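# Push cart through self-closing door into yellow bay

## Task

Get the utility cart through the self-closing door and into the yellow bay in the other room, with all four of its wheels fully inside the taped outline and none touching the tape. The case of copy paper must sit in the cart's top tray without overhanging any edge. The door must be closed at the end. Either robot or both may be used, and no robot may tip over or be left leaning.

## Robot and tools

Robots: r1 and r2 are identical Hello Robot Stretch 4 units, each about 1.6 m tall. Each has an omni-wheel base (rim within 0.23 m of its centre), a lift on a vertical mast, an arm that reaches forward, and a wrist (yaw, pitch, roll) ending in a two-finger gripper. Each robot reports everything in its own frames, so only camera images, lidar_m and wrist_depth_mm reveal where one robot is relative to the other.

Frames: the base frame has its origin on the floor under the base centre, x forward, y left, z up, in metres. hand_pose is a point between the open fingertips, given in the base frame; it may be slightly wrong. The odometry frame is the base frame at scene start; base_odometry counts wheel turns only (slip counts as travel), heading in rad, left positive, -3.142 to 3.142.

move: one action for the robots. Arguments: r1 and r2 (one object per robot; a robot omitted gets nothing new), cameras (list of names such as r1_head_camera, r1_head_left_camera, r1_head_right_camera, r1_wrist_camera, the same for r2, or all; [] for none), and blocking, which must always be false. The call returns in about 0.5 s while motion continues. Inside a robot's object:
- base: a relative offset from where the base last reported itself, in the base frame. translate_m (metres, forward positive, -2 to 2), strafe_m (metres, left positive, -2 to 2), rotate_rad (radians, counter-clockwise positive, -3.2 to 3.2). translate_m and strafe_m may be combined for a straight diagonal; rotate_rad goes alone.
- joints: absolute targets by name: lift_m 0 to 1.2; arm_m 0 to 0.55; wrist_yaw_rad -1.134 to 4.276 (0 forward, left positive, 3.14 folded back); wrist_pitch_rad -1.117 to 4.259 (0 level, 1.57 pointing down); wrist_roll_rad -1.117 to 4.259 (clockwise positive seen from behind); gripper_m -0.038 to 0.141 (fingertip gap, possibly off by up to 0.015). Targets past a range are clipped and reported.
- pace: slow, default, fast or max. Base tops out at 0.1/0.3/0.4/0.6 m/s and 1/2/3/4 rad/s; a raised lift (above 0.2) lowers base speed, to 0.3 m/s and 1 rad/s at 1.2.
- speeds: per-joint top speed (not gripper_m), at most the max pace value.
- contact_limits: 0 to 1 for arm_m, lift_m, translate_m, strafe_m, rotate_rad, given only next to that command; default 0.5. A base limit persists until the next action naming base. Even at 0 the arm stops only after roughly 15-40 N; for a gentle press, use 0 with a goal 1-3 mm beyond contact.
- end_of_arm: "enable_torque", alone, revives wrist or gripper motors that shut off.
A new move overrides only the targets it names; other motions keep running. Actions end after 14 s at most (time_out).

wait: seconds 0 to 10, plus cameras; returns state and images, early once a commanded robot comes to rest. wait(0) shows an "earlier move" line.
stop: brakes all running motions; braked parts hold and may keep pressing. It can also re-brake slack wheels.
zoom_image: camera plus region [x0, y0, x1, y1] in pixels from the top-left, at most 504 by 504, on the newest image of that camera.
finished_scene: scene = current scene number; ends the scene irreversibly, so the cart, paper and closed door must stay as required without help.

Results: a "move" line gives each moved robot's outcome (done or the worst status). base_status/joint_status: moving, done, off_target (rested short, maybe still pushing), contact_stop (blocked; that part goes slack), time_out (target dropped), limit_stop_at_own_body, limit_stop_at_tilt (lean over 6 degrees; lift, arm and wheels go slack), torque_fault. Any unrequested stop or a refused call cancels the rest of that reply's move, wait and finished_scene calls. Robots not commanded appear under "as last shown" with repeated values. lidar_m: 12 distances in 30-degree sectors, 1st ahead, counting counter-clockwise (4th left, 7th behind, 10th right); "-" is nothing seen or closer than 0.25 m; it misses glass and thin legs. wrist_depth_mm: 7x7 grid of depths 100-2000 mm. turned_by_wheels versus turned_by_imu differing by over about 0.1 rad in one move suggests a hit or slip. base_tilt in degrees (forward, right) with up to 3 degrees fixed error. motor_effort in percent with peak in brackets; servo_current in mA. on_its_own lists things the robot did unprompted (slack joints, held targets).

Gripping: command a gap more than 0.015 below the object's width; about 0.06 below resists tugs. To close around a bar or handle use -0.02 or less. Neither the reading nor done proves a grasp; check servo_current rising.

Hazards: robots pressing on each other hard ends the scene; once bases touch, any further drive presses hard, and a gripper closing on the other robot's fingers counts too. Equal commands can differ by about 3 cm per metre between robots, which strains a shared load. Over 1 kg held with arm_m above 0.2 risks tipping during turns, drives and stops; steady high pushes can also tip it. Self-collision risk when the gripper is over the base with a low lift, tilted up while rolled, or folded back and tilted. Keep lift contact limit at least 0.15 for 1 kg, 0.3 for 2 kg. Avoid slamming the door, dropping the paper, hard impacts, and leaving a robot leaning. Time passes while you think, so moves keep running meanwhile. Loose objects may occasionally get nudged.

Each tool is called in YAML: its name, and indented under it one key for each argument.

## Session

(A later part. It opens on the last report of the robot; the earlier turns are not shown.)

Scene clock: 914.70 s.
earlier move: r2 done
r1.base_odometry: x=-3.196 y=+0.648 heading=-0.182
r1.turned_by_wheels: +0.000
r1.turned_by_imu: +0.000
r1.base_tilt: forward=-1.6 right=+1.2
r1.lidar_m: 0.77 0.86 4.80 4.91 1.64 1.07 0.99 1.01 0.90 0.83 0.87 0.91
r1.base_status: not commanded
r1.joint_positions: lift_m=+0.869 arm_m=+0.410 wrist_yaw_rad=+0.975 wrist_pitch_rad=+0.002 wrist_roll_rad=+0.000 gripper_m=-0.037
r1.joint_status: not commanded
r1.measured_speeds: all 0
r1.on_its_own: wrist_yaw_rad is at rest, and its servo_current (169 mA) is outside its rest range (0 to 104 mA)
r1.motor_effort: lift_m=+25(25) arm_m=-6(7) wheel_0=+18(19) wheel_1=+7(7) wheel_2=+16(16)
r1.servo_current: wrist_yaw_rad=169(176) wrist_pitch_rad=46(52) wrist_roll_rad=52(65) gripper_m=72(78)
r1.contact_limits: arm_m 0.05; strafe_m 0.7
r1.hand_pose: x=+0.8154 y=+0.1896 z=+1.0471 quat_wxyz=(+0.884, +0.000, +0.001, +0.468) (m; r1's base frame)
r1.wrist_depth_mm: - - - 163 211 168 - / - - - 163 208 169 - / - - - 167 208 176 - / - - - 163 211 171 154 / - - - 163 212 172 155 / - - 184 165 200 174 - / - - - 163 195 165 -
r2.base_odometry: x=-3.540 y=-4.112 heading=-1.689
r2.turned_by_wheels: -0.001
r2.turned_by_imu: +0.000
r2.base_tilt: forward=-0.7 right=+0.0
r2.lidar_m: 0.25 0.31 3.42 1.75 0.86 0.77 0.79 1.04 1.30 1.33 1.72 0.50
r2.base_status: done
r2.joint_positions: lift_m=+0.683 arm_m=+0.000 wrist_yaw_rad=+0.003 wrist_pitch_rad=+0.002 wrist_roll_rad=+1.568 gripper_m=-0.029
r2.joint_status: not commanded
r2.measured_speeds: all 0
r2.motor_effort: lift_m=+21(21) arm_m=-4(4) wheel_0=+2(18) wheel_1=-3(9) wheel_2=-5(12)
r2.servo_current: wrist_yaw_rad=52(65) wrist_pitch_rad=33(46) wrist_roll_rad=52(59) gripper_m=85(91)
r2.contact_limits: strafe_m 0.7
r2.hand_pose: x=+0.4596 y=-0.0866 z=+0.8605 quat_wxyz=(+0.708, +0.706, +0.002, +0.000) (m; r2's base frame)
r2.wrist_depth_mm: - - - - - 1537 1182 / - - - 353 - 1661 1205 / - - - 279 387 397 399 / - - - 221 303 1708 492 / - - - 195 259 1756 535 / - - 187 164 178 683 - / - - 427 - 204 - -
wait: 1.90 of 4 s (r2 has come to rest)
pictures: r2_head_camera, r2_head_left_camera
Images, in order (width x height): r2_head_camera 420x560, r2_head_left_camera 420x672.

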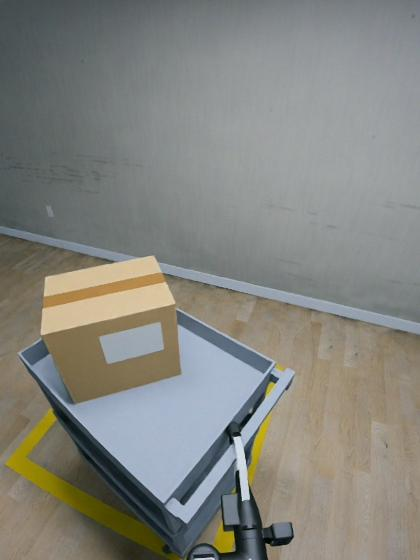

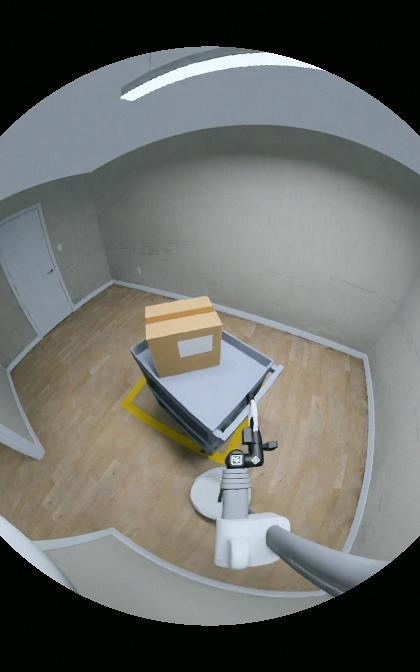

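move:
  r2: {"base":{"translate_m":0.15,"strafe_m":-0.22},"contact_limits":{"strafe_m":0.7}}
  blocking: false
  cameras: []

wait:
  seconds: 4
  cameras: []

move:
  r2: {"base":{"rotate_rad":0.45},"pace":"slow","contact_limits":{"rotate_rad":0.7}}
  blocking: false
  cameras: []

wait:
  seconds: 4
  cameras: ["r2_head_camera","r2_head_left_camera"]

Scene clock: 922.07 s.
move: r2 moving
r1.base_odometry: x=-3.196 y=+0.648 heading=-0.182
r1.turned_by_wheels: +0.000
r1.turned_by_imu: +0.000
r1.base_tilt: forward=-1.6 right=+1.2
r1.lidar_m: 0.74 0.86 4.79 4.93 1.61 1.04 0.98 1.02 0.92 0.83 0.85 0.89
r1.base_status: not commanded
r1.joint_positions: lift_m=+0.869 arm_m=+0.410 wrist_yaw_rad=+0.975 wrist_pitch_rad=+0.002 wrist_roll_rad=+0.000 gripper_m=-0.037
r1.joint_status: not commanded
r1.measured_speeds: all 0
r1.motor_effort: lift_m=+25(25) arm_m=-7(7) wheel_0=+18(18) wheel_1=+7(7) wheel_2=+16(16)
r1.servo_current: wrist_yaw_rad=156(163) wrist_pitch_rad=39(52) wrist_roll_rad=59(65) gripper_m=78(78)
r1.contact_limits: arm_m 0.05; strafe_m 0.7
r1.hand_pose: x=+0.8154 y=+0.1896 z=+1.0471 quat_wxyz=(+0.884, +0.000, +0.001, +0.468) (m; r1's base frame)
r1.wrist_depth_mm: - - - 163 211 168 - / - - - 163 208 170 - / - - - 167 209 176 - / - - - 163 211 172 154 / - - - 163 212 173 156 / - - 184 165 200 174 - / - - - 163 196 165 -
r2.base_odometry: x=-3.568 y=-4.127 heading=-1.690
r2.turned_by_wheels: +0.000
r2.turned_by_imu: +0.001
r2.base_tilt: forward=-0.7 right=+0.0
r2.lidar_m: 0.25 0.30 3.44 1.79 0.88 0.80 0.85 1.05 1.28 1.31 1.68 0.49
r2.base_status: translate_m moving; strafe_m moving
r2.joint_positions: lift_m=+0.683 arm_m=+0.000 wrist_yaw_rad=+0.003 wrist_pitch_rad=+0.002 wrist_roll_rad=+1.568 gripper_m=-0.029
r2.joint_status: not commanded
r2.measured_speeds: translate_m=+0.070 strafe_m=-0.100 rotate_rad=+0.005 lift_m=+0.000 arm_m=+0.000 wrist_yaw_rad=+0.000 wrist_pitch_rad=+0.000 wrist_roll_rad=+0.000
r2.motor_effort: lift_m=+21(21) arm_m=-4(4) wheel_0=+13(14) wheel_1=-6(7) wheel_2=-10(12)
r2.servo_current: wrist_yaw_rad=52(59) wrist_pitch_rad=39(46) wrist_roll_rad=46(52) gripper_m=85(91)
r2.contact_limits: strafe_m 0.7
r2.hand_pose: x=+0.4596 y=-0.0866 z=+0.8605 quat_wxyz=(+0.708, +0.706, +0.002, +0.000) (m; r2's base frame)
r2.wrist_depth_mm: - - - - - 1537 1160 / - - - 357 - 1576 1182 / - - - 291 389 1430 407 / - - - 225 310 1708 488 / - - - 196 262 1756 535 / - - 188 163 177 676 - / - - 418 - 204 - -
pictures: none
No camera images: "cameras" was empty.

Scene clock: 924.07 s.
earlier move: r2 done
r1.base_odometry: x=-3.196 y=+0.648 heading=-0.182
r1.turned_by_wheels: +0.000
r1.turned_by_imu: +0.000
r1.base_tilt: forward=-1.5 right=+1.3
r1.lidar_m: 0.77 0.86 4.78 4.94 1.64 1.06 0.99 1.00 0.91 0.85 0.87 0.90
r1.base_status: not commanded
r1.joint_positions: lift_m=+0.869 arm_m=+0.410 wrist_yaw_rad=+0.975 wrist_pitch_rad=+0.002 wrist_roll_rad=+0.000 gripper_m=-0.037
r1.joint_status: not commanded
r1.measured_speeds: all 0
r1.on_its_own: wrist_yaw_rad is at rest, and its servo_current (163 mA) is outside its rest range (0 to 104 mA)
r1.motor_effort: lift_m=+25(25) arm_m=-6(7) wheel_0=+18(19) wheel_1=+7(7) wheel_2=+16(16)
r1.servo_current: wrist_yaw_rad=163(169) wrist_pitch_rad=46(52) wrist_roll_rad=59(72) gripper_m=65(78)
r1.contact_limits: arm_m 0.05; strafe_m 0.7
r1.hand_pose: x=+0.8154 y=+0.1896 z=+1.0471 quat_wxyz=(+0.884, +0.000, +0.001, +0.468) (m; r1's base frame)
r1.wrist_depth_mm: - - - 163 211 168 - / - - - 163 207 169 - / - - - 167 208 176 - / - - - 163 209 172 155 / - - - 163 211 173 155 / - - 184 165 200 174 - / - - - 163 195 165 -
r2.base_odometry: x=-3.776 y=-4.235 heading=-1.690
r2.turned_by_wheels: +0.000
r2.turned_by_imu: +0.002
r2.base_tilt: forward=-0.6 right=+0.0
r2.lidar_m: 0.25 0.30 3.55 2.00 1.09 1.00 1.04 1.25 1.15 1.18 1.53 0.52
r2.base_status: done
r2.joint_positions: lift_m=+0.683 arm_m=+0.000 wrist_yaw_rad=-0.004 wrist_pitch_rad=+0.002 wrist_roll_rad=+1.568 gripper_m=-0.029
r2.joint_status: not commanded
r2.measured_speeds: translate_m=+0.000 strafe_m=+0.000 rotate_rad=+0.000 lift_m=+0.000 arm_m=+0.000 wrist_yaw_rad=-0.001 wrist_pitch_rad=+0.000 wrist_roll_rad=+0.000
r2.motor_effort: lift_m=+21(21) arm_m=+4(5) wheel_0=+1(18) wheel_1=-4(8) wheel_2=-5(12)
r2.servo_current: wrist_yaw_rad=59(124) wrist_pitch_rad=39(46) wrist_roll_rad=46(59) gripper_m=85(91)
r2.contact_limits: strafe_m 0.7
r2.hand_pose: x=+0.4589 y=-0.0886 z=+0.8605 quat_wxyz=(+0.708, +0.706, -0.001, -0.002) (m; r2's base frame)
r2.wrist_depth_mm: - - - - - 1397 1160 / - - - 366 - 1430 1182 / - - - 304 392 1397 1060 / - - - 224 315 1618 484 / - - - 183 262 1756 508 / - - 183 151 178 1708 - / - - 410 - 198 - -
wait: 2.00 of 4 s (r2 has come to rest)
pictures: none
No camera images: "cameras" was empty.

Scene clock: 924.57 s.
move: r2 moving
r1.base_odometry: x=-3.196 y=+0.648 heading=-0.182
r1.turned_by_wheels: +0.000
r1.turned_by_imu: +0.000
r1.base_tilt: forward=-1.5 right=+1.2
r1.lidar_m: 0.74 0.86 4.79 4.92 1.64 1.09 0.97 1.02 0.92 0.84 0.86 0.93
r1.base_status: not commanded
r1.joint_positions: lift_m=+0.869 arm_m=+0.410 wrist_yaw_rad=+0.975 wrist_pitch_rad=+0.002 wrist_roll_rad=+0.000 gripper_m=-0.037
r1.joint_status: not commanded
r1.measured_speeds: all 0
r1.motor_effort: lift_m=+25(25) arm_m=-6(6) wheel_0=+18(18) wheel_1=+7(7) wheel_2=+16(16)
r1.servo_current: wrist_yaw_rad=163(169) wrist_pitch_rad=39(52) wrist_roll_rad=46(59) gripper_m=72(85)
r1.contact_limits: arm_m 0.05; strafe_m 0.7
r1.hand_pose: x=+0.8154 y=+0.1896 z=+1.0471 quat_wxyz=(+0.884, +0.000, +0.001, +0.468) (m; r1's base frame)
r1.wrist_depth_mm: - - - 163 211 168 - / - - - 163 208 169 - / - - - 167 209 176 - / - - - 162 210 171 155 / - - - 163 211 173 156 / - - 184 165 200 174 - / - - - 163 196 165 -
r2.base_odometry: x=-3.776 y=-4.235 heading=-1.566
r2.turned_by_wheels: +0.124
r2.turned_by_imu: +0.119
r2.base_tilt: forward=-0.7 right=+0.1
r2.lidar_m: 0.25 0.31 3.54 1.99 1.05 0.99 1.07 1.22 1.14 1.21 1.72 0.51
r2.base_status: rotate_rad moving
r2.joint_positions: lift_m=+0.683 arm_m=+0.000 wrist_yaw_rad=-0.017 wrist_pitch_rad=+0.002 wrist_roll_rad=+1.568 gripper_m=-0.029
r2.joint_status: not commanded
r2.measured_speeds: translate_m=-0.001 strafe_m=-0.001 rotate_rad=+0.488 lift_m=+0.000 arm_m=+0.000 wrist_yaw_rad=-0.006 wrist_pitch_rad=+0.000 wrist_roll_rad=+0.000
r2.motor_effort: lift_m=+21(21) arm_m=+4(4) wheel_0=-13(18) wheel_1=-9(10) wheel_2=-19(20)
r2.servo_current: wrist_yaw_rad=91(91) wrist_pitch_rad=39(52) wrist_roll_rad=46(52) gripper_m=85(91)
r2.contact_limits: rotate_rad 0.7
r2.hand_pose: x=+0.4577 y=-0.0924 z=+0.8605 quat_wxyz=(+0.708, +0.706, -0.006, -0.007) (m; r2's base frame)
r2.wrist_depth_mm: - - - - - 1366 1160 / - - - 353 - 1464 1182 / - - - 270 387 397 397 / - - - 212 296 1576 484 / - - - 179 252 1756 544 / - - 185 152 179 647 - / - - 418 - 198 - -
pictures: none
No camera images: "cameras" was empty.

Scene clock: 925.70 s.
earlier move: r2 done
r1.base_odometry: x=-3.196 y=+0.648 heading=-0.182
r1.turned_by_wheels: +0.000
r1.turned_by_imu: +0.000
r1.base_tilt: forward=-1.5 right=+1.2
r1.lidar_m: 0.77 0.85 4.75 4.90 1.61 1.05 0.95 1.01 0.92 0.83 0.84 0.89
r1.base_status: not commanded
r1.joint_positions: lift_m=+0.869 arm_m=+0.410 wrist_yaw_rad=+0.975 wrist_pitch_rad=+0.002 wrist_roll_rad=+0.000 gripper_m=-0.037
r1.joint_status: not commanded
r1.measured_speeds: all 0
r1.on_its_own: wrist_yaw_rad is at rest, and its servo_current (169 mA) is outside its rest range (0 to 104 mA)
r1.motor_effort: lift_m=+25(25) arm_m=-6(7) wheel_0=+17(19) wheel_1=+7(7) wheel_2=+16(16)
r1.servo_current: wrist_yaw_rad=169(169) wrist_pitch_rad=46(52) wrist_roll_rad=52(65) gripper_m=65(85)
r1.contact_limits: arm_m 0.05; strafe_m 0.7
r1.hand_pose: x=+0.8154 y=+0.1896 z=+1.0471 quat_wxyz=(+0.884, +0.000, +0.001, +0.468) (m; r1's base frame)
r1.wrist_depth_mm: - - - 163 211 169 - / - - - 163 207 169 - / - - - 167 208 176 - / - - - 162 210 171 154 / - - - 162 212 172 156 / - - 185 165 199 174 - / - - - 163 196 165 -
r2.base_odometry: x=-3.776 y=-4.235 heading=-1.241
r2.turned_by_wheels: +0.325
r2.turned_by_imu: +0.314
r2.base_tilt: forward=-0.7 right=+0.0
r2.lidar_m: 0.37 0.39 1.98 1.13 0.99 1.02 1.26 1.15 1.18 1.42 1.79 0.46
r2.base_status: done
r2.joint_positions: lift_m=+0.683 arm_m=+0.000 wrist_yaw_rad=-0.003 wrist_pitch_rad=+0.002 wrist_roll_rad=+1.568 gripper_m=-0.029
r2.joint_status: not commanded
r2.measured_speeds: all 0
r2.motor_effort: lift_m=+21(21) arm_m=-4(4) wheel_0=-5(18) wheel_1=-5(10) wheel_2=-6(21)
r2.servo_current: wrist_yaw_rad=46(98) wrist_pitch_rad=39(52) wrist_roll_rad=46(52) gripper_m=85(91)
r2.contact_limits: rotate_rad 0.7
r2.hand_pose: x=+0.4591 y=-0.0882 z=+0.8605 quat_wxyz=(+0.708, +0.706, +0.000, -0.002) (m; r2's base frame)
r2.wrist_depth_mm: - - - 206 274 300 1060 / - - - 200 263 1618 1160 / - - - 192 253 1708 - / - - 544 185 245 831 - / - - 473 180 236 842 - / - - 185 174 179 - - / - - 530 - 222 - -
wait: 1.13 of 4 s (r2 has come to rest)
pictures: r2_head_camera, r2_head_left_camera
Images, in order (width x height): r2_head_camera 420x560, r2_head_left_camera 420x672.

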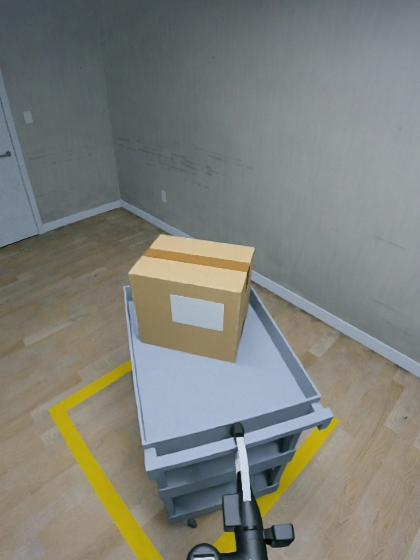

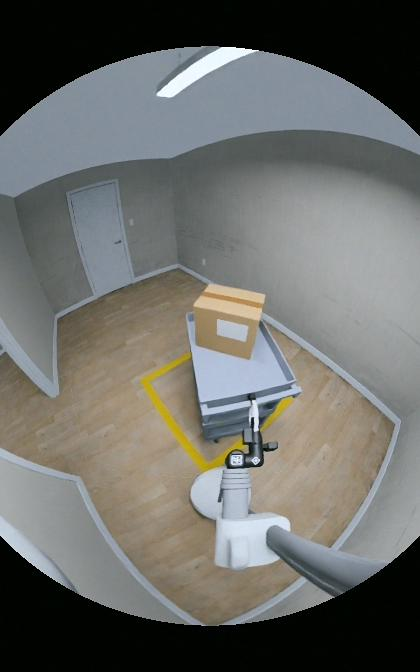

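wait:
  seconds: 0
  cameras: ["r2_head_camera","r2_head_right_camera","r2_head_left_camera"]

zoom_image:
  camera: "r2_head_camera"
  region: [40, 310, 360, 560]

zoom_image:
  camera: "r2_head_right_camera"
  region: [60, 300, 300, 500]

zoom_image:
  camera: "r2_head_left_camera"
  region: [120, 290, 320, 490]

Scene clock: 932.40 s.
r1.base_odometry: x=-3.196 y=+0.648 heading=-0.182
r1.turned_by_wheels: +0.000
r1.turned_by_imu: +0.000
r1.base_tilt: forward=-1.6 right=+1.2
r1.lidar_m: 0.76 0.86 4.83 4.93 1.60 1.09 0.97 1.02 0.92 0.85 0.86 0.90
r1.base_status: not commanded
r1.joint_positions: lift_m=+0.869 arm_m=+0.410 wrist_yaw_rad=+0.975 wrist_pitch_rad=+0.002 wrist_roll_rad=+0.000 gripper_m=-0.037
r1.joint_status: not commanded
r1.measured_speeds: all 0
r1.on_its_own: wrist_yaw_rad is at rest, and its servo_current (169 mA) is outside its rest range (0 to 104 mA)
r1.motor_effort: lift_m=+25(25) arm_m=-6(7) wheel_0=+18(19) wheel_1=+7(7) wheel_2=+16(16)
r1.servo_current: wrist_yaw_rad=169(169) wrist_pitch_rad=39(52) wrist_roll_rad=52(65) gripper_m=78(85)
r1.contact_limits: arm_m 0.05; strafe_m 0.7
r1.hand_pose: x=+0.8154 y=+0.1896 z=+1.0471 quat_wxyz=(+0.884, +0.000, +0.001, +0.468) (m; r1's base frame)
r1.wrist_depth_mm: - - - 163 212 168 - / - - - 163 207 170 - / - - - 167 208 176 - / - - - 162 210 172 154 / - - - 163 212 173 156 / - - 185 166 200 174 - / - - - 163 196 165 -
r2.base_odometry: x=-3.776 y=-4.235 heading=-1.241
r2.turned_by_wheels: +0.000
r2.turned_by_imu: +0.001
r2.base_tilt: forward=-0.7 right=+0.1
r2.lidar_m: 0.36 0.36 1.99 1.14 1.01 1.00 1.26 1.17 1.17 1.44 1.79 0.45
r2.base_status: done
r2.joint_positions: lift_m=+0.683 arm_m=+0.000 wrist_yaw_rad=-0.003 wrist_pitch_rad=+0.002 wrist_roll_rad=+1.568 gripper_m=-0.029
r2.joint_status: not commanded
r2.measured_speeds: all 0
r2.motor_effort: lift_m=+21(21) arm_m=-4(4) wheel_0=-5(18) wheel_1=-5(10) wheel_2=-5(21)
r2.servo_current: wrist_yaw_rad=39(98) wrist_pitch_rad=39(52) wrist_roll_rad=46(52) gripper_m=85(91)
r2.contact_limits: rotate_rad 0.7
r2.hand_pose: x=+0.4591 y=-0.0882 z=+0.8605 quat_wxyz=(+0.708, +0.706, +0.000, -0.002) (m; r2's base frame)
r2.wrist_depth_mm: - - - 206 274 301 1078 / - - - 200 263 1576 1182 / - - - 191 253 1708 - / - - 554 185 246 831 - / - - 473 180 237 842 - / - - 186 174 179 - - / - - 530 - 223 - -
pictures: r2_head_camera, r2_head_left_camera, r2_head_right_camera
Images, in order (width x height): r2_head_camera 420x560, r2_head_left_camera 420x672, r2_head_right_camera 420x672.

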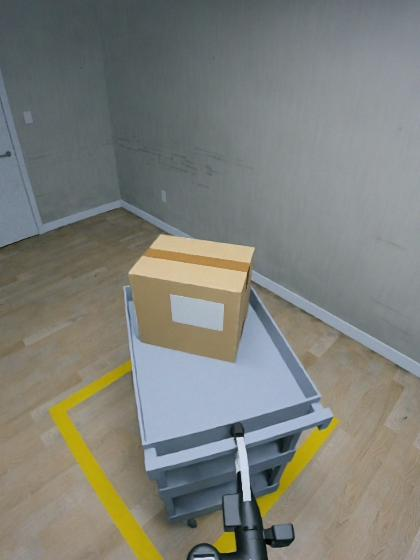

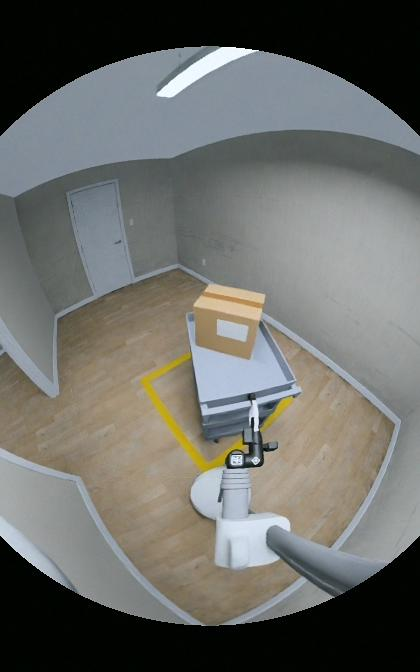

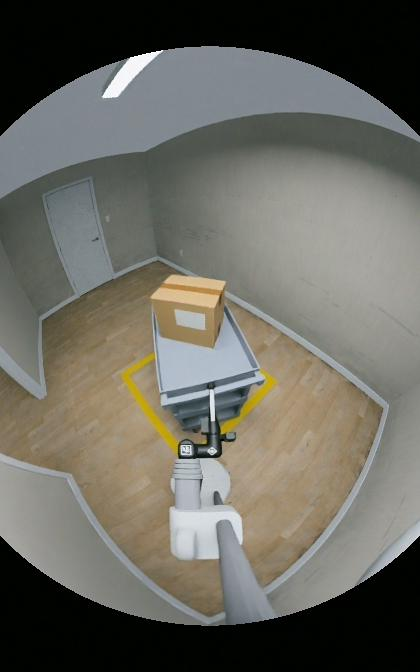

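Scaled by 1.575 from the camera's 420x560 image, which has a finer 1200x1600 frame.

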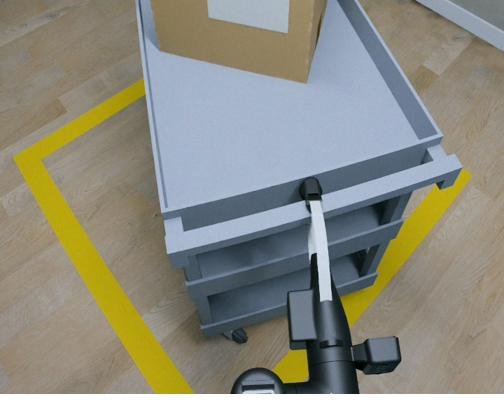

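Scaled by 2.100 from the camera's 420x672 image, which has a finer 600x960 frame.

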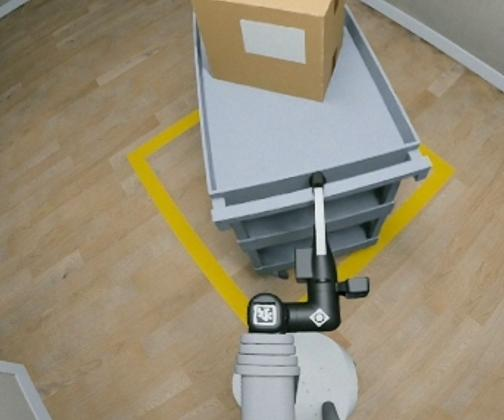

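Scaled by 2.520 from the camera's 420x672 image, which has a finer 600x960 frame.

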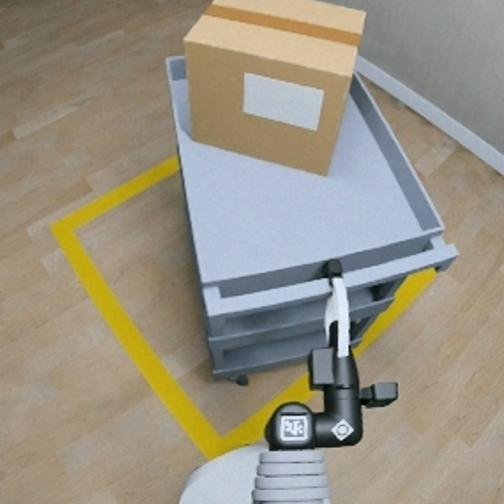

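move:
  r2: {"base":{"translate_m":0.22,"strafe_m":-0.4},"contact_limits":{"strafe_m":0.7}}
  blocking: false
  cameras: []

wait:
  seconds: 4
  cameras: []

move:
  r2: {"base":{"rotate_rad":0.6},"pace":"slow","contact_limits":{"rotate_rad":0.7}}
  blocking: false
  cameras: []

wait:
  seconds: 4
  cameras: ["r2_head_camera","r2_head_left_camera"]

Scene clock: 956.97 s.
move: r2 moving
r1.base_odometry: x=-3.196 y=+0.648 heading=-0.182
r1.turned_by_wheels: +0.000
r1.turned_by_imu: -0.002
r1.base_tilt: forward=-1.6 right=+1.2
r1.lidar_m: 0.77 0.84 4.80 4.92 1.63 1.10 0.99 1.02 0.91 0.85 0.85 0.91
r1.base_status: not commanded
r1.joint_positions: lift_m=+0.869 arm_m=+0.410 wrist_yaw_rad=+0.975 wrist_pitch_rad=+0.002 wrist_roll_rad=+0.000 gripper_m=-0.037
r1.joint_status: not commanded
r1.measured_speeds: all 0
r1.motor_effort: lift_m=+25(25) arm_m=-7(7) wheel_0=+19(19) wheel_1=+7(7) wheel_2=+16(16)
r1.servo_current: wrist_yaw_rad=150(176) wrist_pitch_rad=46(46) wrist_roll_rad=52(59) gripper_m=65(78)
r1.contact_limits: arm_m 0.05; strafe_m 0.7
r1.hand_pose: x=+0.8154 y=+0.1896 z=+1.0471 quat_wxyz=(+0.884, +0.000, +0.001, +0.468) (m; r1's base frame)
r1.wrist_depth_mm: - - - 163 211 168 - / - - - 163 208 170 - / - - - 167 208 176 - / - - - 163 209 171 155 / - - - 163 211 173 156 / - - 183 165 199 174 - / - - - 163 195 165 -
r2.base_odometry: x=-3.797 y=-4.258 heading=-1.241
r2.turned_by_wheels: +0.000
r2.turned_by_imu: +0.004
r2.base_tilt: forward=-0.7 right=+0.0
r2.lidar_m: 0.33 0.36 2.03 1.18 1.03 1.03 1.28 1.16 1.18 1.44 1.76 0.46
r2.base_status: translate_m moving; strafe_m moving
r2.joint_positions: lift_m=+0.683 arm_m=+0.000 wrist_yaw_rad=+0.000 wrist_pitch_rad=+0.002 wrist_roll_rad=+1.568 gripper_m=-0.029
r2.joint_status: not commanded
r2.measured_speeds: translate_m=+0.059 strafe_m=-0.105 rotate_rad=+0.001 lift_m=+0.000 arm_m=+0.000 wrist_yaw_rad=+0.028 wrist_pitch_rad=+0.000 wrist_roll_rad=+0.000
r2.motor_effort: lift_m=+21(21) arm_m=-4(4) wheel_0=+10(15) wheel_1=-7(9) wheel_2=-8(11)
r2.servo_current: wrist_yaw_rad=46(52) wrist_pitch_rad=39(46) wrist_roll_rad=39(59) gripper_m=91(91)
r2.contact_limits: strafe_m 0.7
r2.hand_pose: x=+0.4593 y=-0.0875 z=+0.8605 quat_wxyz=(+0.708, +0.706, +0.000, -0.001) (m; r2's base frame)
r2.wrist_depth_mm: - - - 210 277 297 1060 / - - - 201 264 1618 1182 / - - - 193 254 1756 - / - - 569 185 245 820 - / - - 473 181 237 831 - / - - 185 172 178 - - / - - 525 - 222 - -
pictures: none
No camera images: "cameras" was empty.

Scene clock: 959.47 s.
earlier move: r2 done
r1.base_odometry: x=-3.196 y=+0.648 heading=-0.182
r1.turned_by_wheels: +0.000
r1.turned_by_imu: +0.000
r1.base_tilt: forward=-1.5 right=+1.2
r1.lidar_m: 0.76 0.86 4.77 4.93 1.62 1.08 0.98 1.00 0.91 0.82 0.85 0.90
r1.base_status: not commanded
r1.joint_positions: lift_m=+0.869 arm_m=+0.410 wrist_yaw_rad=+0.975 wrist_pitch_rad=+0.002 wrist_roll_rad=+0.000 gripper_m=-0.037
r1.joint_status: not commanded
r1.measured_speeds: all 0
r1.on_its_own: wrist_yaw_rad is at rest, and its servo_current (143 mA) is outside its rest range (0 to 104 mA)
r1.motor_effort: lift_m=+25(25) arm_m=-6(7) wheel_0=+18(19) wheel_1=+7(7) wheel_2=+16(16)
r1.servo_current: wrist_yaw_rad=143(182) wrist_pitch_rad=39(46) wrist_roll_rad=46(65) gripper_m=78(78)
r1.contact_limits: arm_m 0.05; strafe_m 0.7
r1.hand_pose: x=+0.8154 y=+0.1896 z=+1.0471 quat_wxyz=(+0.884, +0.000, +0.001, +0.468) (m; r1's base frame)
r1.wrist_depth_mm: - - - 163 211 169 - / - - - 163 208 170 - / - - - 167 208 176 - / - - - 163 211 171 154 / - - - 163 212 173 156 / - - 185 165 200 174 - / - - - 163 196 165 -
r2.base_odometry: x=-4.083 y=-4.572 heading=-1.241
r2.turned_by_wheels: +0.000
r2.turned_by_imu: +0.003
r2.base_tilt: forward=-0.7 right=+0.0
r2.lidar_m: 0.26 0.27 2.58 1.61 1.45 1.48 1.19 1.08 1.08 1.31 1.33 0.49
r2.base_status: done
r2.joint_positions: lift_m=+0.683 arm_m=+0.000 wrist_yaw_rad=+0.003 wrist_pitch_rad=+0.002 wrist_roll_rad=+1.568 gripper_m=-0.029
r2.joint_status: not commanded
r2.measured_speeds: all 0
r2.motor_effort: lift_m=+21(21) arm_m=-4(4) wheel_0=+6(18) wheel_1=-4(9) wheel_2=-1(11)
r2.servo_current: wrist_yaw_rad=46(59) wrist_pitch_rad=39(46) wrist_roll_rad=46(65) gripper_m=78(91)
r2.contact_limits: strafe_m 0.7
r2.hand_pose: x=+0.4596 y=-0.0866 z=+0.8605 quat_wxyz=(+0.708, +0.706, +0.002, +0.001) (m; r2's base frame)
r2.wrist_depth_mm: - - - - - - 1098 / - - - 325 - 1281 1160 / - - - 255 373 382 387 / - - - 216 293 1661 484 / - - - 193 256 1756 - / - - 188 167 179 683 - / - - 424 - 208 - -
wait: 2.50 of 4 s (r2 has come to rest)
pictures: none
No camera images: "cameras" was empty.

Scene clock: 959.97 s.
move: r2 moving
r1.base_odometry: x=-3.196 y=+0.648 heading=-0.182
r1.turned_by_wheels: +0.000
r1.turned_by_imu: +0.000
r1.base_tilt: forward=-1.5 right=+1.2
r1.lidar_m: 0.77 0.86 4.80 4.92 1.63 1.08 1.00 1.01 0.94 0.84 0.86 0.90
r1.base_status: not commanded
r1.joint_positions: lift_m=+0.869 arm_m=+0.410 wrist_yaw_rad=+0.975 wrist_pitch_rad=+0.002 wrist_roll_rad=+0.000 gripper_m=-0.037
r1.joint_status: not commanded
r1.measured_speeds: all 0
r1.motor_effort: lift_m=+25(25) arm_m=-6(7) wheel_0=+18(18) wheel_1=+7(7) wheel_2=+16(16)
r1.servo_current: wrist_yaw_rad=150(176) wrist_pitch_rad=39(46) wrist_roll_rad=46(65) gripper_m=72(78)
r1.contact_limits: arm_m 0.05; strafe_m 0.7
r1.hand_pose: x=+0.8154 y=+0.1896 z=+1.0471 quat_wxyz=(+0.884, +0.000, +0.001, +0.468) (m; r1's base frame)
r1.wrist_depth_mm: - - - 163 212 169 - / - - - 162 207 170 - / - - - 167 208 175 - / - - - 163 211 172 154 / - - - 163 211 172 155 / - - 185 165 199 174 - / - - - 163 195 165 -
r2.base_odometry: x=-4.083 y=-4.572 heading=-1.118
r2.turned_by_wheels: +0.123
r2.turned_by_imu: +0.119
r2.base_tilt: forward=-0.7 right=+0.1
r2.lidar_m: 0.26 0.32 2.33 1.55 1.45 1.51 1.15 1.05 1.11 1.43 1.34 0.48
r2.base_status: rotate_rad moving
r2.joint_positions: lift_m=+0.683 arm_m=+0.000 wrist_yaw_rad=-0.015 wrist_pitch_rad=+0.002 wrist_roll_rad=+1.568 gripper_m=-0.029
r2.joint_status: not commanded
r2.measured_speeds: translate_m=-0.001 strafe_m=-0.001 rotate_rad=+0.486 lift_m=+0.000 arm_m=+0.000 wrist_yaw_rad=-0.048 wrist_pitch_rad=+0.000 wrist_roll_rad=+0.000
r2.motor_effort: lift_m=+21(21) arm_m=-3(4) wheel_0=-13(13) wheel_1=-9(9) wheel_2=-18(18)
r2.servo_current: wrist_yaw_rad=78(78) wrist_pitch_rad=39(46) wrist_roll_rad=52(52) gripper_m=85(98)
r2.contact_limits: rotate_rad 0.7
r2.hand_pose: x=+0.4580 y=-0.0917 z=+0.8605 quat_wxyz=(+0.708, +0.706, -0.005, -0.006) (m; r2's base frame)
r2.wrist_depth_mm: - - - 322 - - 1118 / - - - 287 359 370 1060 / - - - 236 317 1499 1160 / - - - 206 277 1708 508 / - - - 181 246 1756 - / - - 186 160 179 - - / - - 430 - 203 120 -
pictures: none
No camera images: "cameras" was empty.

Scene clock: 961.33 s.
earlier move: r2 done
r1.base_odometry: x=-3.196 y=+0.648 heading=-0.182
r1.turned_by_wheels: +0.000
r1.turned_by_imu: +0.000
r1.base_tilt: forward=-1.6 right=+1.2
r1.lidar_m: 0.76 0.87 4.81 4.92 1.62 1.07 0.98 1.00 0.90 0.83 0.85 0.91
r1.base_status: not commanded
r1.joint_positions: lift_m=+0.869 arm_m=+0.410 wrist_yaw_rad=+0.975 wrist_pitch_rad=+0.002 wrist_roll_rad=+0.000 gripper_m=-0.037
r1.joint_status: not commanded
r1.measured_speeds: all 0
r1.on_its_own: wrist_yaw_rad is at rest, and its servo_current (163 mA) is outside its rest range (0 to 104 mA)
r1.motor_effort: lift_m=+25(25) arm_m=-6(7) wheel_0=+18(19) wheel_1=+7(7) wheel_2=+16(16)
r1.servo_current: wrist_yaw_rad=163(182) wrist_pitch_rad=39(52) wrist_roll_rad=59(65) gripper_m=72(78)
r1.contact_limits: arm_m 0.05; strafe_m 0.7
r1.hand_pose: x=+0.8154 y=+0.1896 z=+1.0471 quat_wxyz=(+0.884, +0.000, +0.001, +0.468) (m; r1's base frame)
r1.wrist_depth_mm: - - - 163 211 168 - / - - - 163 208 170 - / - - - 167 209 176 - / - - - 163 211 172 154 / - - - 162 211 173 156 / - - 184 165 200 174 - / - - - 163 196 165 -
r2.base_odometry: x=-4.083 y=-4.572 heading=-0.642
r2.turned_by_wheels: +0.476
r2.turned_by_imu: +0.457
r2.base_tilt: forward=-0.7 right=+0.1
r2.lidar_m: 0.41 0.45 1.58 1.45 1.48 1.18 1.07 1.10 1.40 1.34 1.37 0.42
r2.base_status: done
r2.joint_positions: lift_m=+0.683 arm_m=+0.000 wrist_yaw_rad=+0.000 wrist_pitch_rad=+0.002 wrist_roll_rad=+1.568 gripper_m=-0.029
r2.joint_status: not commanded
r2.measured_speeds: all 0
r2.motor_effort: lift_m=+21(21) arm_m=+3(4) wheel_0=-3(17) wheel_1=-5(10) wheel_2=-1(23)
r2.servo_current: wrist_yaw_rad=46(104) wrist_pitch_rad=46(52) wrist_roll_rad=52(59) gripper_m=91(98)
r2.contact_limits: rotate_rad 0.7
r2.hand_pose: x=+0.4593 y=-0.0873 z=+0.8605 quat_wxyz=(+0.708, +0.706, +0.001, +0.000) (m; r2's base frame)
r2.wrist_depth_mm: - - - 151 207 1537 - / - - 549 156 213 759 - / - 477 452 159 218 - - / - - 492 164 224 - - / - - 564 169 229 - - / - - 184 173 179 - - / - - - - - 1708 480
wait: 1.37 of 4 s (r2 has come to rest)
pictures: r2_head_camera, r2_head_left_camera
Images, in order (width x height): r2_head_camera 420x560, r2_head_left_camera 420x672.

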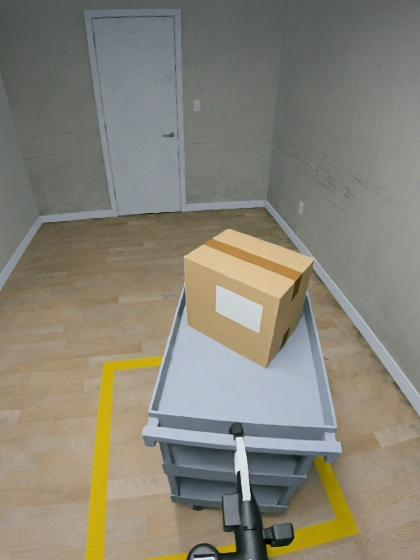

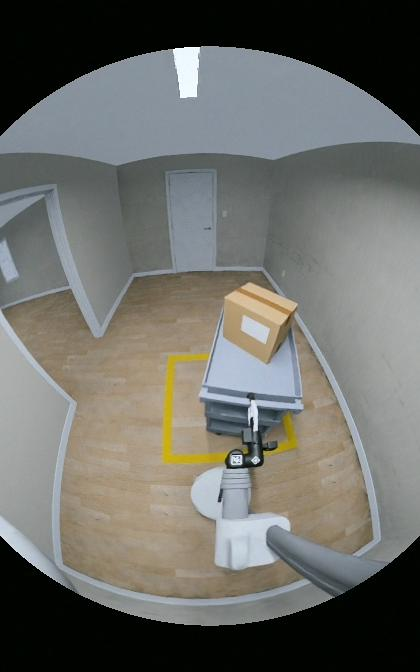

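move:
  r2: {"base":{"translate_m":0.1,"strafe_m":-0.38},"contact_limits":{"strafe_m":0.7}}
  blocking: false
  cameras: []

wait:
  seconds: 4
  cameras: []

move:
  r2: {"base":{"translate_m":0.25,"strafe_m":0.15},"contact_limits":{"translate_m":0.7}}
  blocking: false
  cameras: []

wait:
  seconds: 4
  cameras: ["r2_head_camera","r2_head_left_camera"]

Scene clock: 975.37 s.
move: r2 moving
r1.base_odometry: x=-3.196 y=+0.648 heading=-0.182
r1.turned_by_wheels: +0.000
r1.turned_by_imu: -0.001
r1.base_tilt: forward=-1.5 right=+1.2
r1.lidar_m: 0.77 0.86 4.81 4.92 1.61 1.10 0.98 1.03 0.93 0.84 0.86 0.91
r1.base_status: not commanded
r1.joint_positions: lift_m=+0.869 arm_m=+0.410 wrist_yaw_rad=+0.975 wrist_pitch_rad=+0.002 wrist_roll_rad=+0.000 gripper_m=-0.037
r1.joint_status: not commanded
r1.measured_speeds: all 0
r1.motor_effort: lift_m=+25(25) arm_m=-6(6) wheel_0=+19(19) wheel_1=+7(7) wheel_2=+16(16)
r1.servo_current: wrist_yaw_rad=150(182) wrist_pitch_rad=46(46) wrist_roll_rad=52(59) gripper_m=65(78)
r1.contact_limits: arm_m 0.05; strafe_m 0.7
r1.hand_pose: x=+0.8154 y=+0.1896 z=+1.0471 quat_wxyz=(+0.884, +0.000, +0.001, +0.468) (m; r1's base frame)
r1.wrist_depth_mm: - - - 163 212 169 - / - - - 162 207 170 - / - - - 167 208 176 - / - - - 163 211 172 154 / - - - 163 211 173 156 / - - 185 165 200 174 - / - - - 163 195 165 -
r2.base_odometry: x=-4.095 y=-4.602 heading=-0.642
r2.turned_by_wheels: +0.000
r2.turned_by_imu: +0.002
r2.base_tilt: forward=-0.7 right=+0.0
r2.lidar_m: 0.41 0.45 1.60 1.48 1.50 1.18 1.08 1.12 1.43 1.30 1.34 0.41
r2.base_status: translate_m moving; strafe_m moving
r2.joint_positions: lift_m=+0.683 arm_m=+0.000 wrist_yaw_rad=+0.001 wrist_pitch_rad=+0.002 wrist_roll_rad=+1.568 gripper_m=-0.029
r2.joint_status: not commanded
r2.measured_speeds: translate_m=+0.031 strafe_m=-0.121 rotate_rad=+0.002 lift_m=+0.000 arm_m=+0.000 wrist_yaw_rad=+0.000 wrist_pitch_rad=+0.000 wrist_roll_rad=+0.000
r2.motor_effort: lift_m=+21(21) arm_m=+4(4) wheel_0=+15(17) wheel_1=-8(10) wheel_2=-9(9)
r2.servo_current: wrist_yaw_rad=39(59) wrist_pitch_rad=33(46) wrist_roll_rad=46(52) gripper_m=91(91)
r2.contact_limits: strafe_m 0.7
r2.hand_pose: x=+0.4594 y=-0.0871 z=+0.8605 quat_wxyz=(+0.708, +0.706, +0.001, +0.000) (m; r2's base frame)
r2.wrist_depth_mm: - - - 152 208 1576 - / - - 564 156 213 759 - / - 484 452 160 218 - - / - - 484 163 224 - - / - - 554 168 229 - - / - - 187 171 179 - - / - - - - - - 496
pictures: none
No camera images: "cameras" was empty.

Scene clock: 977.63 s.
earlier move: r2 done
r1.base_odometry: x=-3.196 y=+0.648 heading=-0.182
r1.turned_by_wheels: +0.000
r1.turned_by_imu: +0.000
r1.base_tilt: forward=-1.6 right=+1.2
r1.lidar_m: 0.77 0.85 4.79 4.92 1.65 1.08 0.97 1.02 0.93 0.83 0.86 0.91
r1.base_status: not commanded
r1.joint_positions: lift_m=+0.869 arm_m=+0.410 wrist_yaw_rad=+0.975 wrist_pitch_rad=+0.002 wrist_roll_rad=+0.000 gripper_m=-0.037
r1.joint_status: not commanded
r1.measured_speeds: all 0
r1.on_its_own: wrist_yaw_rad is at rest, and its servo_current (156 mA) is outside its rest range (0 to 104 mA)
r1.motor_effort: lift_m=+25(25) arm_m=-6(6) wheel_0=+18(19) wheel_1=+7(7) wheel_2=+16(16)
r1.servo_current: wrist_yaw_rad=156(182) wrist_pitch_rad=46(52) wrist_roll_rad=52(72) gripper_m=72(78)
r1.contact_limits: arm_m 0.05; strafe_m 0.7
r1.hand_pose: x=+0.8154 y=+0.1896 z=+1.0471 quat_wxyz=(+0.884, +0.000, +0.001, +0.468) (m; r1's base frame)
r1.wrist_depth_mm: - - - 163 211 169 - / - - - 163 208 169 - / - - - 167 209 176 - / - - - 163 211 172 155 / - - - 163 212 173 155 / - - 184 165 199 174 - / - - - 163 195 165 -
r2.base_odometry: x=-4.230 y=-4.936 heading=-0.642
r2.turned_by_wheels: +0.000
r2.turned_by_imu: +0.002
r2.base_tilt: forward=-0.7 right=+0.0
r2.lidar_m: 0.35 0.32 2.55 1.85 1.87 1.24 1.12 1.16 1.04 0.95 0.96 0.46
r2.base_status: done
r2.joint_positions: lift_m=+0.683 arm_m=+0.000 wrist_yaw_rad=+0.004 wrist_pitch_rad=+0.002 wrist_roll_rad=+1.568 gripper_m=-0.029
r2.joint_status: not commanded
r2.measured_speeds: all 0
r2.motor_effort: lift_m=+21(21) arm_m=+3(4) wheel_0=+2(17) wheel_1=-2(10) wheel_2=-3(10)
r2.servo_current: wrist_yaw_rad=39(65) wrist_pitch_rad=39(46) wrist_roll_rad=46(65) gripper_m=85(91)
r2.contact_limits: strafe_m 0.7
r2.hand_pose: x=+0.4596 y=-0.0862 z=+0.8605 quat_wxyz=(+0.708, +0.706, +0.002, +0.001) (m; r2's base frame)
r2.wrist_depth_mm: - - - 222 293 303 303 / - - - 211 278 1708 1205 / - - - 201 262 1708 - / - - 661 189 250 831 - / - - 473 183 239 842 - / - - 186 173 179 - - / - - 512 - 220 - -
wait: 2.27 of 4 s (r2 has come to rest)
pictures: none
No camera images: "cameras" was empty.

Scene clock: 978.13 s.
move: r2 moving
r1.base_odometry: x=-3.196 y=+0.648 heading=-0.182
r1.turned_by_wheels: +0.000
r1.turned_by_imu: +0.000
r1.base_tilt: forward=-1.6 right=+1.2
r1.lidar_m: 0.75 0.86 4.77 4.92 1.64 1.07 0.98 1.01 0.91 0.83 0.86 0.88
r1.base_status: not commanded
r1.joint_positions: lift_m=+0.869 arm_m=+0.410 wrist_yaw_rad=+0.975 wrist_pitch_rad=+0.002 wrist_roll_rad=+0.000 gripper_m=-0.037
r1.joint_status: not commanded
r1.measured_speeds: all 0
r1.motor_effort: lift_m=+25(25) arm_m=-6(7) wheel_0=+18(19) wheel_1=+7(7) wheel_2=+16(16)
r1.servo_current: wrist_yaw_rad=143(176) wrist_pitch_rad=52(52) wrist_roll_rad=46(59) gripper_m=72(72)
r1.contact_limits: arm_m 0.05; strafe_m 0.7
r1.hand_pose: x=+0.8154 y=+0.1896 z=+1.0471 quat_wxyz=(+0.884, +0.000, +0.001, +0.468) (m; r1's base frame)
r1.wrist_depth_mm: - - - 163 211 168 - / - - - 163 207 170 - / - - - 167 208 176 - / - - - 163 211 171 154 / - - - 163 212 173 155 / - - 184 165 199 174 - / - - - 163 195 165 -
r2.base_odometry: x=-4.195 y=-4.940 heading=-0.644
r2.turned_by_wheels: -0.002
r2.turned_by_imu: -0.002
r2.base_tilt: forward=-0.7 right=+0.1
r2.lidar_m: 0.35 0.36 2.50 1.81 1.87 1.27 1.16 1.19 1.05 0.96 0.98 0.46
r2.base_status: translate_m moving; strafe_m moving
r2.joint_positions: lift_m=+0.683 arm_m=+0.000 wrist_yaw_rad=-0.009 wrist_pitch_rad=+0.002 wrist_roll_rad=+1.568 gripper_m=-0.029
r2.joint_status: not commanded
r2.measured_speeds: translate_m=+0.119 strafe_m=+0.073 rotate_rad=-0.010 lift_m=+0.000 arm_m=+0.000 wrist_yaw_rad=-0.025 wrist_pitch_rad=+0.000 wrist_roll_rad=+0.000
r2.motor_effort: lift_m=+21(21) arm_m=+4(4) wheel_0=-7(8) wheel_1=+9(13) wheel_2=-21(21)
r2.servo_current: wrist_yaw_rad=59(59) wrist_pitch_rad=39(46) wrist_roll_rad=46(59) gripper_m=85(91)
r2.contact_limits: translate_m 0.7
r2.hand_pose: x=+0.4585 y=-0.0901 z=+0.8605 quat_wxyz=(+0.708, +0.706, -0.003, -0.004) (m; r2's base frame)
r2.wrist_depth_mm: - - - 231 309 314 314 / - - - 213 281 1661 1229 / - - - 203 265 1708 504 / - - - 189 251 768 - / - - 469 182 237 842 - / - - 187 169 178 - - / - - 496 - 217 - -
pictures: none
No camera images: "cameras" was empty.

Scene clock: 979.93 s.
earlier move: r2 done
r1.base_odometry: x=-3.196 y=+0.648 heading=-0.182
r1.turned_by_wheels: +0.000
r1.turned_by_imu: +0.000
r1.base_tilt: forward=-1.6 right=+1.2
r1.lidar_m: 0.77 0.86 4.77 4.92 1.62 1.09 0.99 1.01 0.92 0.84 0.86 0.91
r1.base_status: not commanded
r1.joint_positions: lift_m=+0.869 arm_m=+0.410 wrist_yaw_rad=+0.975 wrist_pitch_rad=+0.002 wrist_roll_rad=+0.000 gripper_m=-0.037
r1.joint_status: not commanded
r1.measured_speeds: all 0
r1.on_its_own: wrist_yaw_rad is at rest, and its servo_current (150 mA) is outside its rest range (0 to 104 mA)
r1.motor_effort: lift_m=+25(25) arm_m=-6(7) wheel_0=+18(19) wheel_1=+7(7) wheel_2=+16(16)
r1.servo_current: wrist_yaw_rad=150(176) wrist_pitch_rad=33(52) wrist_roll_rad=59(65) gripper_m=72(78)
r1.contact_limits: arm_m 0.05; strafe_m 0.7
r1.hand_pose: x=+0.8154 y=+0.1896 z=+1.0471 quat_wxyz=(+0.884, +0.000, +0.001, +0.468) (m; r1's base frame)
r1.wrist_depth_mm: - - - 163 211 168 - / - - - 163 208 170 - / - - - 167 208 176 - / - - - 163 211 171 155 / - - - 163 213 173 155 / - - 185 165 199 174 - / - - - 163 196 164 -
r2.base_odometry: x=-3.940 y=-4.966 heading=-0.642
r2.turned_by_wheels: +0.001
r2.turned_by_imu: +0.002
r2.base_tilt: forward=-0.7 right=+0.0
r2.lidar_m: 0.39 0.40 2.28 1.72 1.77 1.52 1.36 1.42 1.18 1.07 1.08 0.43
r2.base_status: done
r2.joint_positions: lift_m=+0.683 arm_m=+0.000 wrist_yaw_rad=-0.002 wrist_pitch_rad=+0.002 wrist_roll_rad=+1.568 gripper_m=-0.029
r2.joint_status: not commanded
r2.measured_speeds: all 0
r2.motor_effort: lift_m=+21(21) arm_m=+4(4) wheel_0=-4(13) wheel_1=+3(13) wheel_2=-4(22)
r2.servo_current: wrist_yaw_rad=46(72) wrist_pitch_rad=39(46) wrist_roll_rad=59(59) gripper_m=85(91)
r2.contact_limits: translate_m 0.7
r2.hand_pose: x=+0.4591 y=-0.0880 z=+0.8605 quat_wxyz=(+0.708, +0.706, +0.000, -0.001) (m; r2's base frame)
r2.wrist_depth_mm: - - - 167 226 1537 1160 / - - - 168 228 798 - / - - 512 169 229 820 - / - 488 466 229 230 842 - / - - 517 172 232 831 - / - - 186 173 177 - - / - - - - - 1537 521
wait: 1.80 of 4 s (r2 has come to rest)
pictures: r2_head_camera, r2_head_left_camera
Images, in order (width x height): r2_head_camera 420x560, r2_head_left_camera 420x672.

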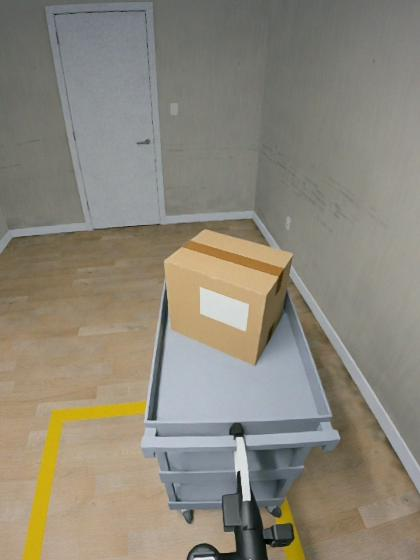

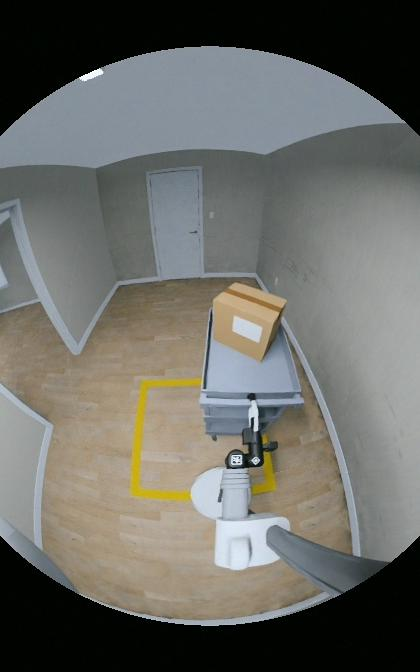

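move:
  r2: {"base":{"translate_m":0.06,"strafe_m":0.38},"contact_limits":{"strafe_m":0.7}}
  blocking: false
  cameras: []

wait:
  seconds: 4
  cameras: []

move:
  r2: {"base":{"translate_m":-0.4,"strafe_m":0.2},"contact_limits":{"translate_m":0.7}}
  blocking: false
  cameras: []

wait:
  seconds: 4
  cameras: ["r2_head_camera","r2_head_left_camera"]

Scene clock: 989.47 s.
move: r2 moving
r1.base_odometry: x=-3.196 y=+0.648 heading=-0.182
r1.turned_by_wheels: +0.000
r1.turned_by_imu: -0.001
r1.base_tilt: forward=-1.5 right=+1.2
r1.lidar_m: 0.77 0.84 4.78 4.91 1.63 1.09 0.99 1.01 0.89 0.84 0.86 0.89
r1.base_status: not commanded
r1.joint_positions: lift_m=+0.869 arm_m=+0.410 wrist_yaw_rad=+0.975 wrist_pitch_rad=+0.002 wrist_roll_rad=+0.000 gripper_m=-0.037
r1.joint_status: not commanded
r1.measured_speeds: all 0
r1.motor_effort: lift_m=+25(25) arm_m=-6(6) wheel_0=+18(19) wheel_1=+7(7) wheel_2=+16(16)
r1.servo_current: wrist_yaw_rad=156(169) wrist_pitch_rad=46(46) wrist_roll_rad=52(52) gripper_m=65(78)
r1.contact_limits: arm_m 0.05; strafe_m 0.7
r1.hand_pose: x=+0.8154 y=+0.1896 z=+1.0471 quat_wxyz=(+0.884, +0.000, +0.001, +0.468) (m; r1's base frame)
r1.wrist_depth_mm: - - - 163 211 168 - / - - - 163 208 169 - / - - - 167 208 175 - / - - - 162 211 172 155 / - - - 163 212 172 155 / - - 185 165 200 174 - / - - - 163 195 165 -
r2.base_odometry: x=-3.916 y=-4.943 heading=-0.643
r2.turned_by_wheels: -0.001
r2.turned_by_imu: +0.000
r2.base_tilt: forward=-0.7 right=+0.1
r2.lidar_m: 0.39 0.42 2.26 1.68 1.74 1.55 1.39 1.44 1.19 1.10 1.13 0.43
r2.base_status: translate_m moving; strafe_m moving
r2.joint_positions: lift_m=+0.683 arm_m=+0.000 wrist_yaw_rad=-0.005 wrist_pitch_rad=+0.002 wrist_roll_rad=+1.568 gripper_m=-0.029
r2.joint_status: not commanded
r2.measured_speeds: translate_m=+0.022 strafe_m=+0.131 rotate_rad=+0.000 lift_m=+0.000 arm_m=+0.000 wrist_yaw_rad=+0.000 wrist_pitch_rad=+0.000 wrist_roll_rad=+0.000
r2.motor_effort: lift_m=+21(21) arm_m=+4(4) wheel_0=-10(15) wheel_1=+9(11) wheel_2=-9(11)
r2.servo_current: wrist_yaw_rad=65(65) wrist_pitch_rad=39(46) wrist_roll_rad=39(59) gripper_m=85(91)
r2.contact_limits: strafe_m 0.7
r2.hand_pose: x=+0.4588 y=-0.0889 z=+0.8605 quat_wxyz=(+0.708, +0.706, -0.001, -0.002) (m; r2's base frame)
r2.wrist_depth_mm: - - - 166 224 1537 1138 / - - - 167 226 759 - / - - 500 168 228 - - / - - 469 229 229 - - / - - 521 171 231 842 - / - - 186 172 178 - - / - - - - 236 1499 517
pictures: none
No camera images: "cameras" was empty.

Scene clock: 991.67 s.
earlier move: r2 done
r1.base_odometry: x=-3.196 y=+0.648 heading=-0.182
r1.turned_by_wheels: +0.000
r1.turned_by_imu: +0.000
r1.base_tilt: forward=-1.5 right=+1.2
r1.lidar_m: 0.79 0.84 4.79 4.93 1.63 1.07 0.97 1.01 0.91 0.84 0.84 0.90
r1.base_status: not commanded
r1.joint_positions: lift_m=+0.869 arm_m=+0.410 wrist_yaw_rad=+0.975 wrist_pitch_rad=+0.002 wrist_roll_rad=+0.000 gripper_m=-0.037
r1.joint_status: not commanded
r1.measured_speeds: all 0
r1.on_its_own: wrist_yaw_rad is at rest, and its servo_current (156 mA) is outside its rest range (0 to 104 mA)
r1.motor_effort: lift_m=+25(25) arm_m=-6(7) wheel_0=+18(19) wheel_1=+7(7) wheel_2=+16(16)
r1.servo_current: wrist_yaw_rad=156(182) wrist_pitch_rad=46(59) wrist_roll_rad=52(65) gripper_m=65(78)
r1.contact_limits: arm_m 0.05; strafe_m 0.7
r1.hand_pose: x=+0.8154 y=+0.1896 z=+1.0471 quat_wxyz=(+0.884, +0.000, +0.001, +0.468) (m; r1's base frame)
r1.wrist_depth_mm: - - - 163 211 168 - / - - - 163 208 170 - / - - - 167 209 176 - / - - - 163 211 171 155 / - - - 163 211 173 156 / - - 185 165 200 174 - / - - - 163 195 165 -
r2.base_odometry: x=-3.664 y=-4.698 heading=-0.643
r2.turned_by_wheels: +0.000
r2.turned_by_imu: +0.000
r2.base_tilt: forward=-0.7 right=+0.1
r2.lidar_m: 0.45 2.23 1.95 1.35 1.39 1.65 1.50 1.54 1.57 1.44 1.45 0.35
r2.base_status: done
r2.joint_positions: lift_m=+0.683 arm_m=+0.000 wrist_yaw_rad=-0.004 wrist_pitch_rad=+0.002 wrist_roll_rad=+1.568 gripper_m=-0.029
r2.joint_status: not commanded
r2.measured_speeds: all 0
r2.motor_effort: lift_m=+21(21) arm_m=+4(4) wheel_0=-4(16) wheel_1=+1(11) wheel_2=-5(11)
r2.servo_current: wrist_yaw_rad=52(65) wrist_pitch_rad=39(46) wrist_roll_rad=52(65) gripper_m=85(98)
r2.contact_limits: strafe_m 0.7
r2.hand_pose: x=+0.4589 y=-0.0886 z=+0.8605 quat_wxyz=(+0.708, +0.706, -0.001, -0.002) (m; r2's base frame)
r2.wrist_depth_mm: - 355 359 - 145 - - / - 442 424 - 159 - - / - - 544 108 177 - - / - - - 121 202 - - / - - - 136 222 1618 508 / - - 185 161 178 1661 462 / - - - - 345 - 359
wait: 2.20 of 4 s (r2 has come to rest)
pictures: none
No camera images: "cameras" was empty.

Scene clock: 992.17 s.
move: r2 moving
r1.base_odometry: x=-3.196 y=+0.648 heading=-0.182
r1.turned_by_wheels: +0.000
r1.turned_by_imu: +0.000
r1.base_tilt: forward=-1.6 right=+1.2
r1.lidar_m: 0.79 0.87 4.78 4.91 1.62 1.09 0.99 1.00 0.92 0.83 0.86 0.90
r1.base_status: not commanded
r1.joint_positions: lift_m=+0.869 arm_m=+0.410 wrist_yaw_rad=+0.975 wrist_pitch_rad=+0.002 wrist_roll_rad=+0.000 gripper_m=-0.037
r1.joint_status: not commanded
r1.measured_speeds: all 0
r1.motor_effort: lift_m=+25(25) arm_m=-6(6) wheel_0=+18(19) wheel_1=+7(7) wheel_2=+16(16)
r1.servo_current: wrist_yaw_rad=156(176) wrist_pitch_rad=33(46) wrist_roll_rad=46(59) gripper_m=72(72)
r1.contact_limits: arm_m 0.05; strafe_m 0.7
r1.hand_pose: x=+0.8154 y=+0.1896 z=+1.0471 quat_wxyz=(+0.884, +0.000, +0.001, +0.468) (m; r1's base frame)
r1.wrist_depth_mm: - - - 163 211 168 - / - - - 163 208 170 - / - - - 167 209 176 - / - - - 163 210 171 154 / - - - 163 212 173 156 / - - 184 165 200 174 - / - - - 163 195 165 -
r2.base_odometry: x=-3.680 y=-4.667 heading=-0.643
r2.turned_by_wheels: +0.000
r2.turned_by_imu: +0.000
r2.base_tilt: forward=-0.7 right=+0.1
r2.lidar_m: 0.46 2.17 1.93 1.34 1.36 1.61 1.46 1.50 1.58 1.45 1.49 0.36
r2.base_status: translate_m moving; strafe_m moving
r2.joint_positions: lift_m=+0.683 arm_m=+0.000 wrist_yaw_rad=-0.004 wrist_pitch_rad=+0.002 wrist_roll_rad=+1.568 gripper_m=-0.029
r2.joint_status: not commanded
r2.measured_speeds: translate_m=-0.122 strafe_m=+0.063 rotate_rad=+0.000 lift_m=+0.000 arm_m=+0.000 wrist_yaw_rad=+0.000 wrist_pitch_rad=+0.000 wrist_roll_rad=+0.000
r2.motor_effort: lift_m=+21(21) arm_m=-4(4) wheel_0=-12(18) wheel_1=-7(7) wheel_2=+14(15)
r2.servo_current: wrist_yaw_rad=46(65) wrist_pitch_rad=33(39) wrist_roll_rad=59(59) gripper_m=85(91)
r2.contact_limits: translate_m 0.7
r2.hand_pose: x=+0.4590 y=-0.0886 z=+0.8605 quat_wxyz=(+0.708, +0.706, -0.001, -0.002) (m; r2's base frame)
r2.wrist_depth_mm: - 357 359 - 146 - - / - 439 427 - 160 - - / - - 544 108 176 - - / - - - 121 198 1618 - / - - - 137 224 1618 504 / - - 186 163 179 1576 462 / - - - - 347 - 364
pictures: none
No camera images: "cameras" was empty.

Scene clock: 994.53 s.
earlier move: r2 done
r1.base_odometry: x=-3.196 y=+0.648 heading=-0.182
r1.turned_by_wheels: +0.000
r1.turned_by_imu: +0.000
r1.base_tilt: forward=-1.6 right=+1.2
r1.lidar_m: 0.77 0.85 4.76 4.92 1.64 1.08 0.97 1.01 0.92 0.84 0.87 0.92
r1.base_status: not commanded
r1.joint_positions: lift_m=+0.869 arm_m=+0.410 wrist_yaw_rad=+0.975 wrist_pitch_rad=+0.002 wrist_roll_rad=+0.000 gripper_m=-0.037
r1.joint_status: not commanded
r1.measured_speeds: all 0
r1.on_its_own: wrist_yaw_rad is at rest, and its servo_current (156 mA) is outside its rest range (0 to 104 mA)
r1.motor_effort: lift_m=+25(25) arm_m=-6(7) wheel_0=+18(19) wheel_1=+7(7) wheel_2=+16(16)
r1.servo_current: wrist_yaw_rad=156(176) wrist_pitch_rad=52(52) wrist_roll_rad=52(72) gripper_m=72(78)
r1.contact_limits: arm_m 0.05; strafe_m 0.7
r1.hand_pose: x=+0.8154 y=+0.1896 z=+1.0471 quat_wxyz=(+0.884, +0.000, +0.001, +0.468) (m; r1's base frame)
r1.wrist_depth_mm: - - - 163 211 168 - / - - - 162 208 170 - / - - - 167 208 176 - / - - - 163 211 171 155 / - - - 163 212 173 156 / - - 185 165 200 173 - / - - - 163 195 165 -
r2.base_odometry: x=-3.864 y=-4.298 heading=-0.643
r2.turned_by_wheels: +0.000
r2.turned_by_imu: +0.001
r2.base_tilt: forward=-0.7 right=+0.1
r2.lidar_m: 0.43 2.10 1.21 1.10 1.12 1.26 1.12 1.14 1.47 1.68 1.73 0.35
r2.base_status: done
r2.joint_positions: lift_m=+0.683 arm_m=+0.000 wrist_yaw_rad=+0.000 wrist_pitch_rad=+0.002 wrist_roll_rad=+1.568 gripper_m=-0.029
r2.joint_status: not commanded
r2.measured_speeds: all 0
r2.motor_effort: lift_m=+21(21) arm_m=-4(4) wheel_0=+1(18) wheel_1=-4(8) wheel_2=+2(16)
r2.servo_current: wrist_yaw_rad=46(65) wrist_pitch_rad=39(46) wrist_roll_rad=33(59) gripper_m=85(91)
r2.contact_limits: translate_m 0.7
r2.hand_pose: x=+0.4593 y=-0.0875 z=+0.8605 quat_wxyz=(+0.708, +0.706, +0.000, -0.001) (m; r2's base frame)
r2.wrist_depth_mm: - 357 359 - 146 - - / - 418 418 - 159 - - / - - 535 108 176 - - / - - - 121 201 - - / - - - 136 222 1708 492 / - - 185 161 178 1576 462 / - - - - 351 - 1118
wait: 2.37 of 4 s (r2 has come to rest)
pictures: r2_head_camera, r2_head_left_camera
Images, in order (width x height): r2_head_camera 420x560, r2_head_left_camera 420x672.

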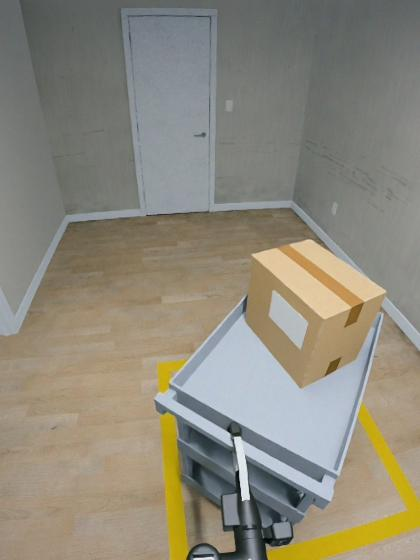

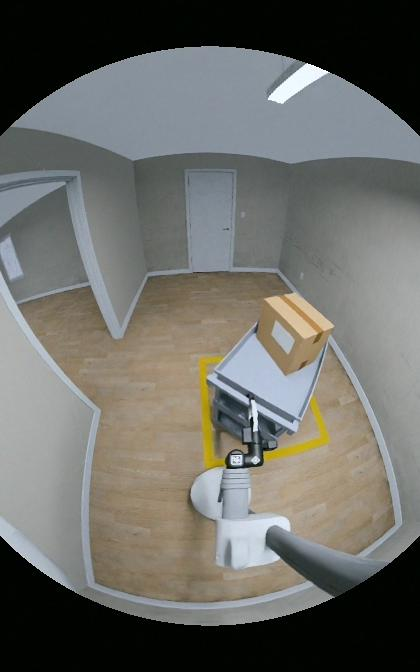

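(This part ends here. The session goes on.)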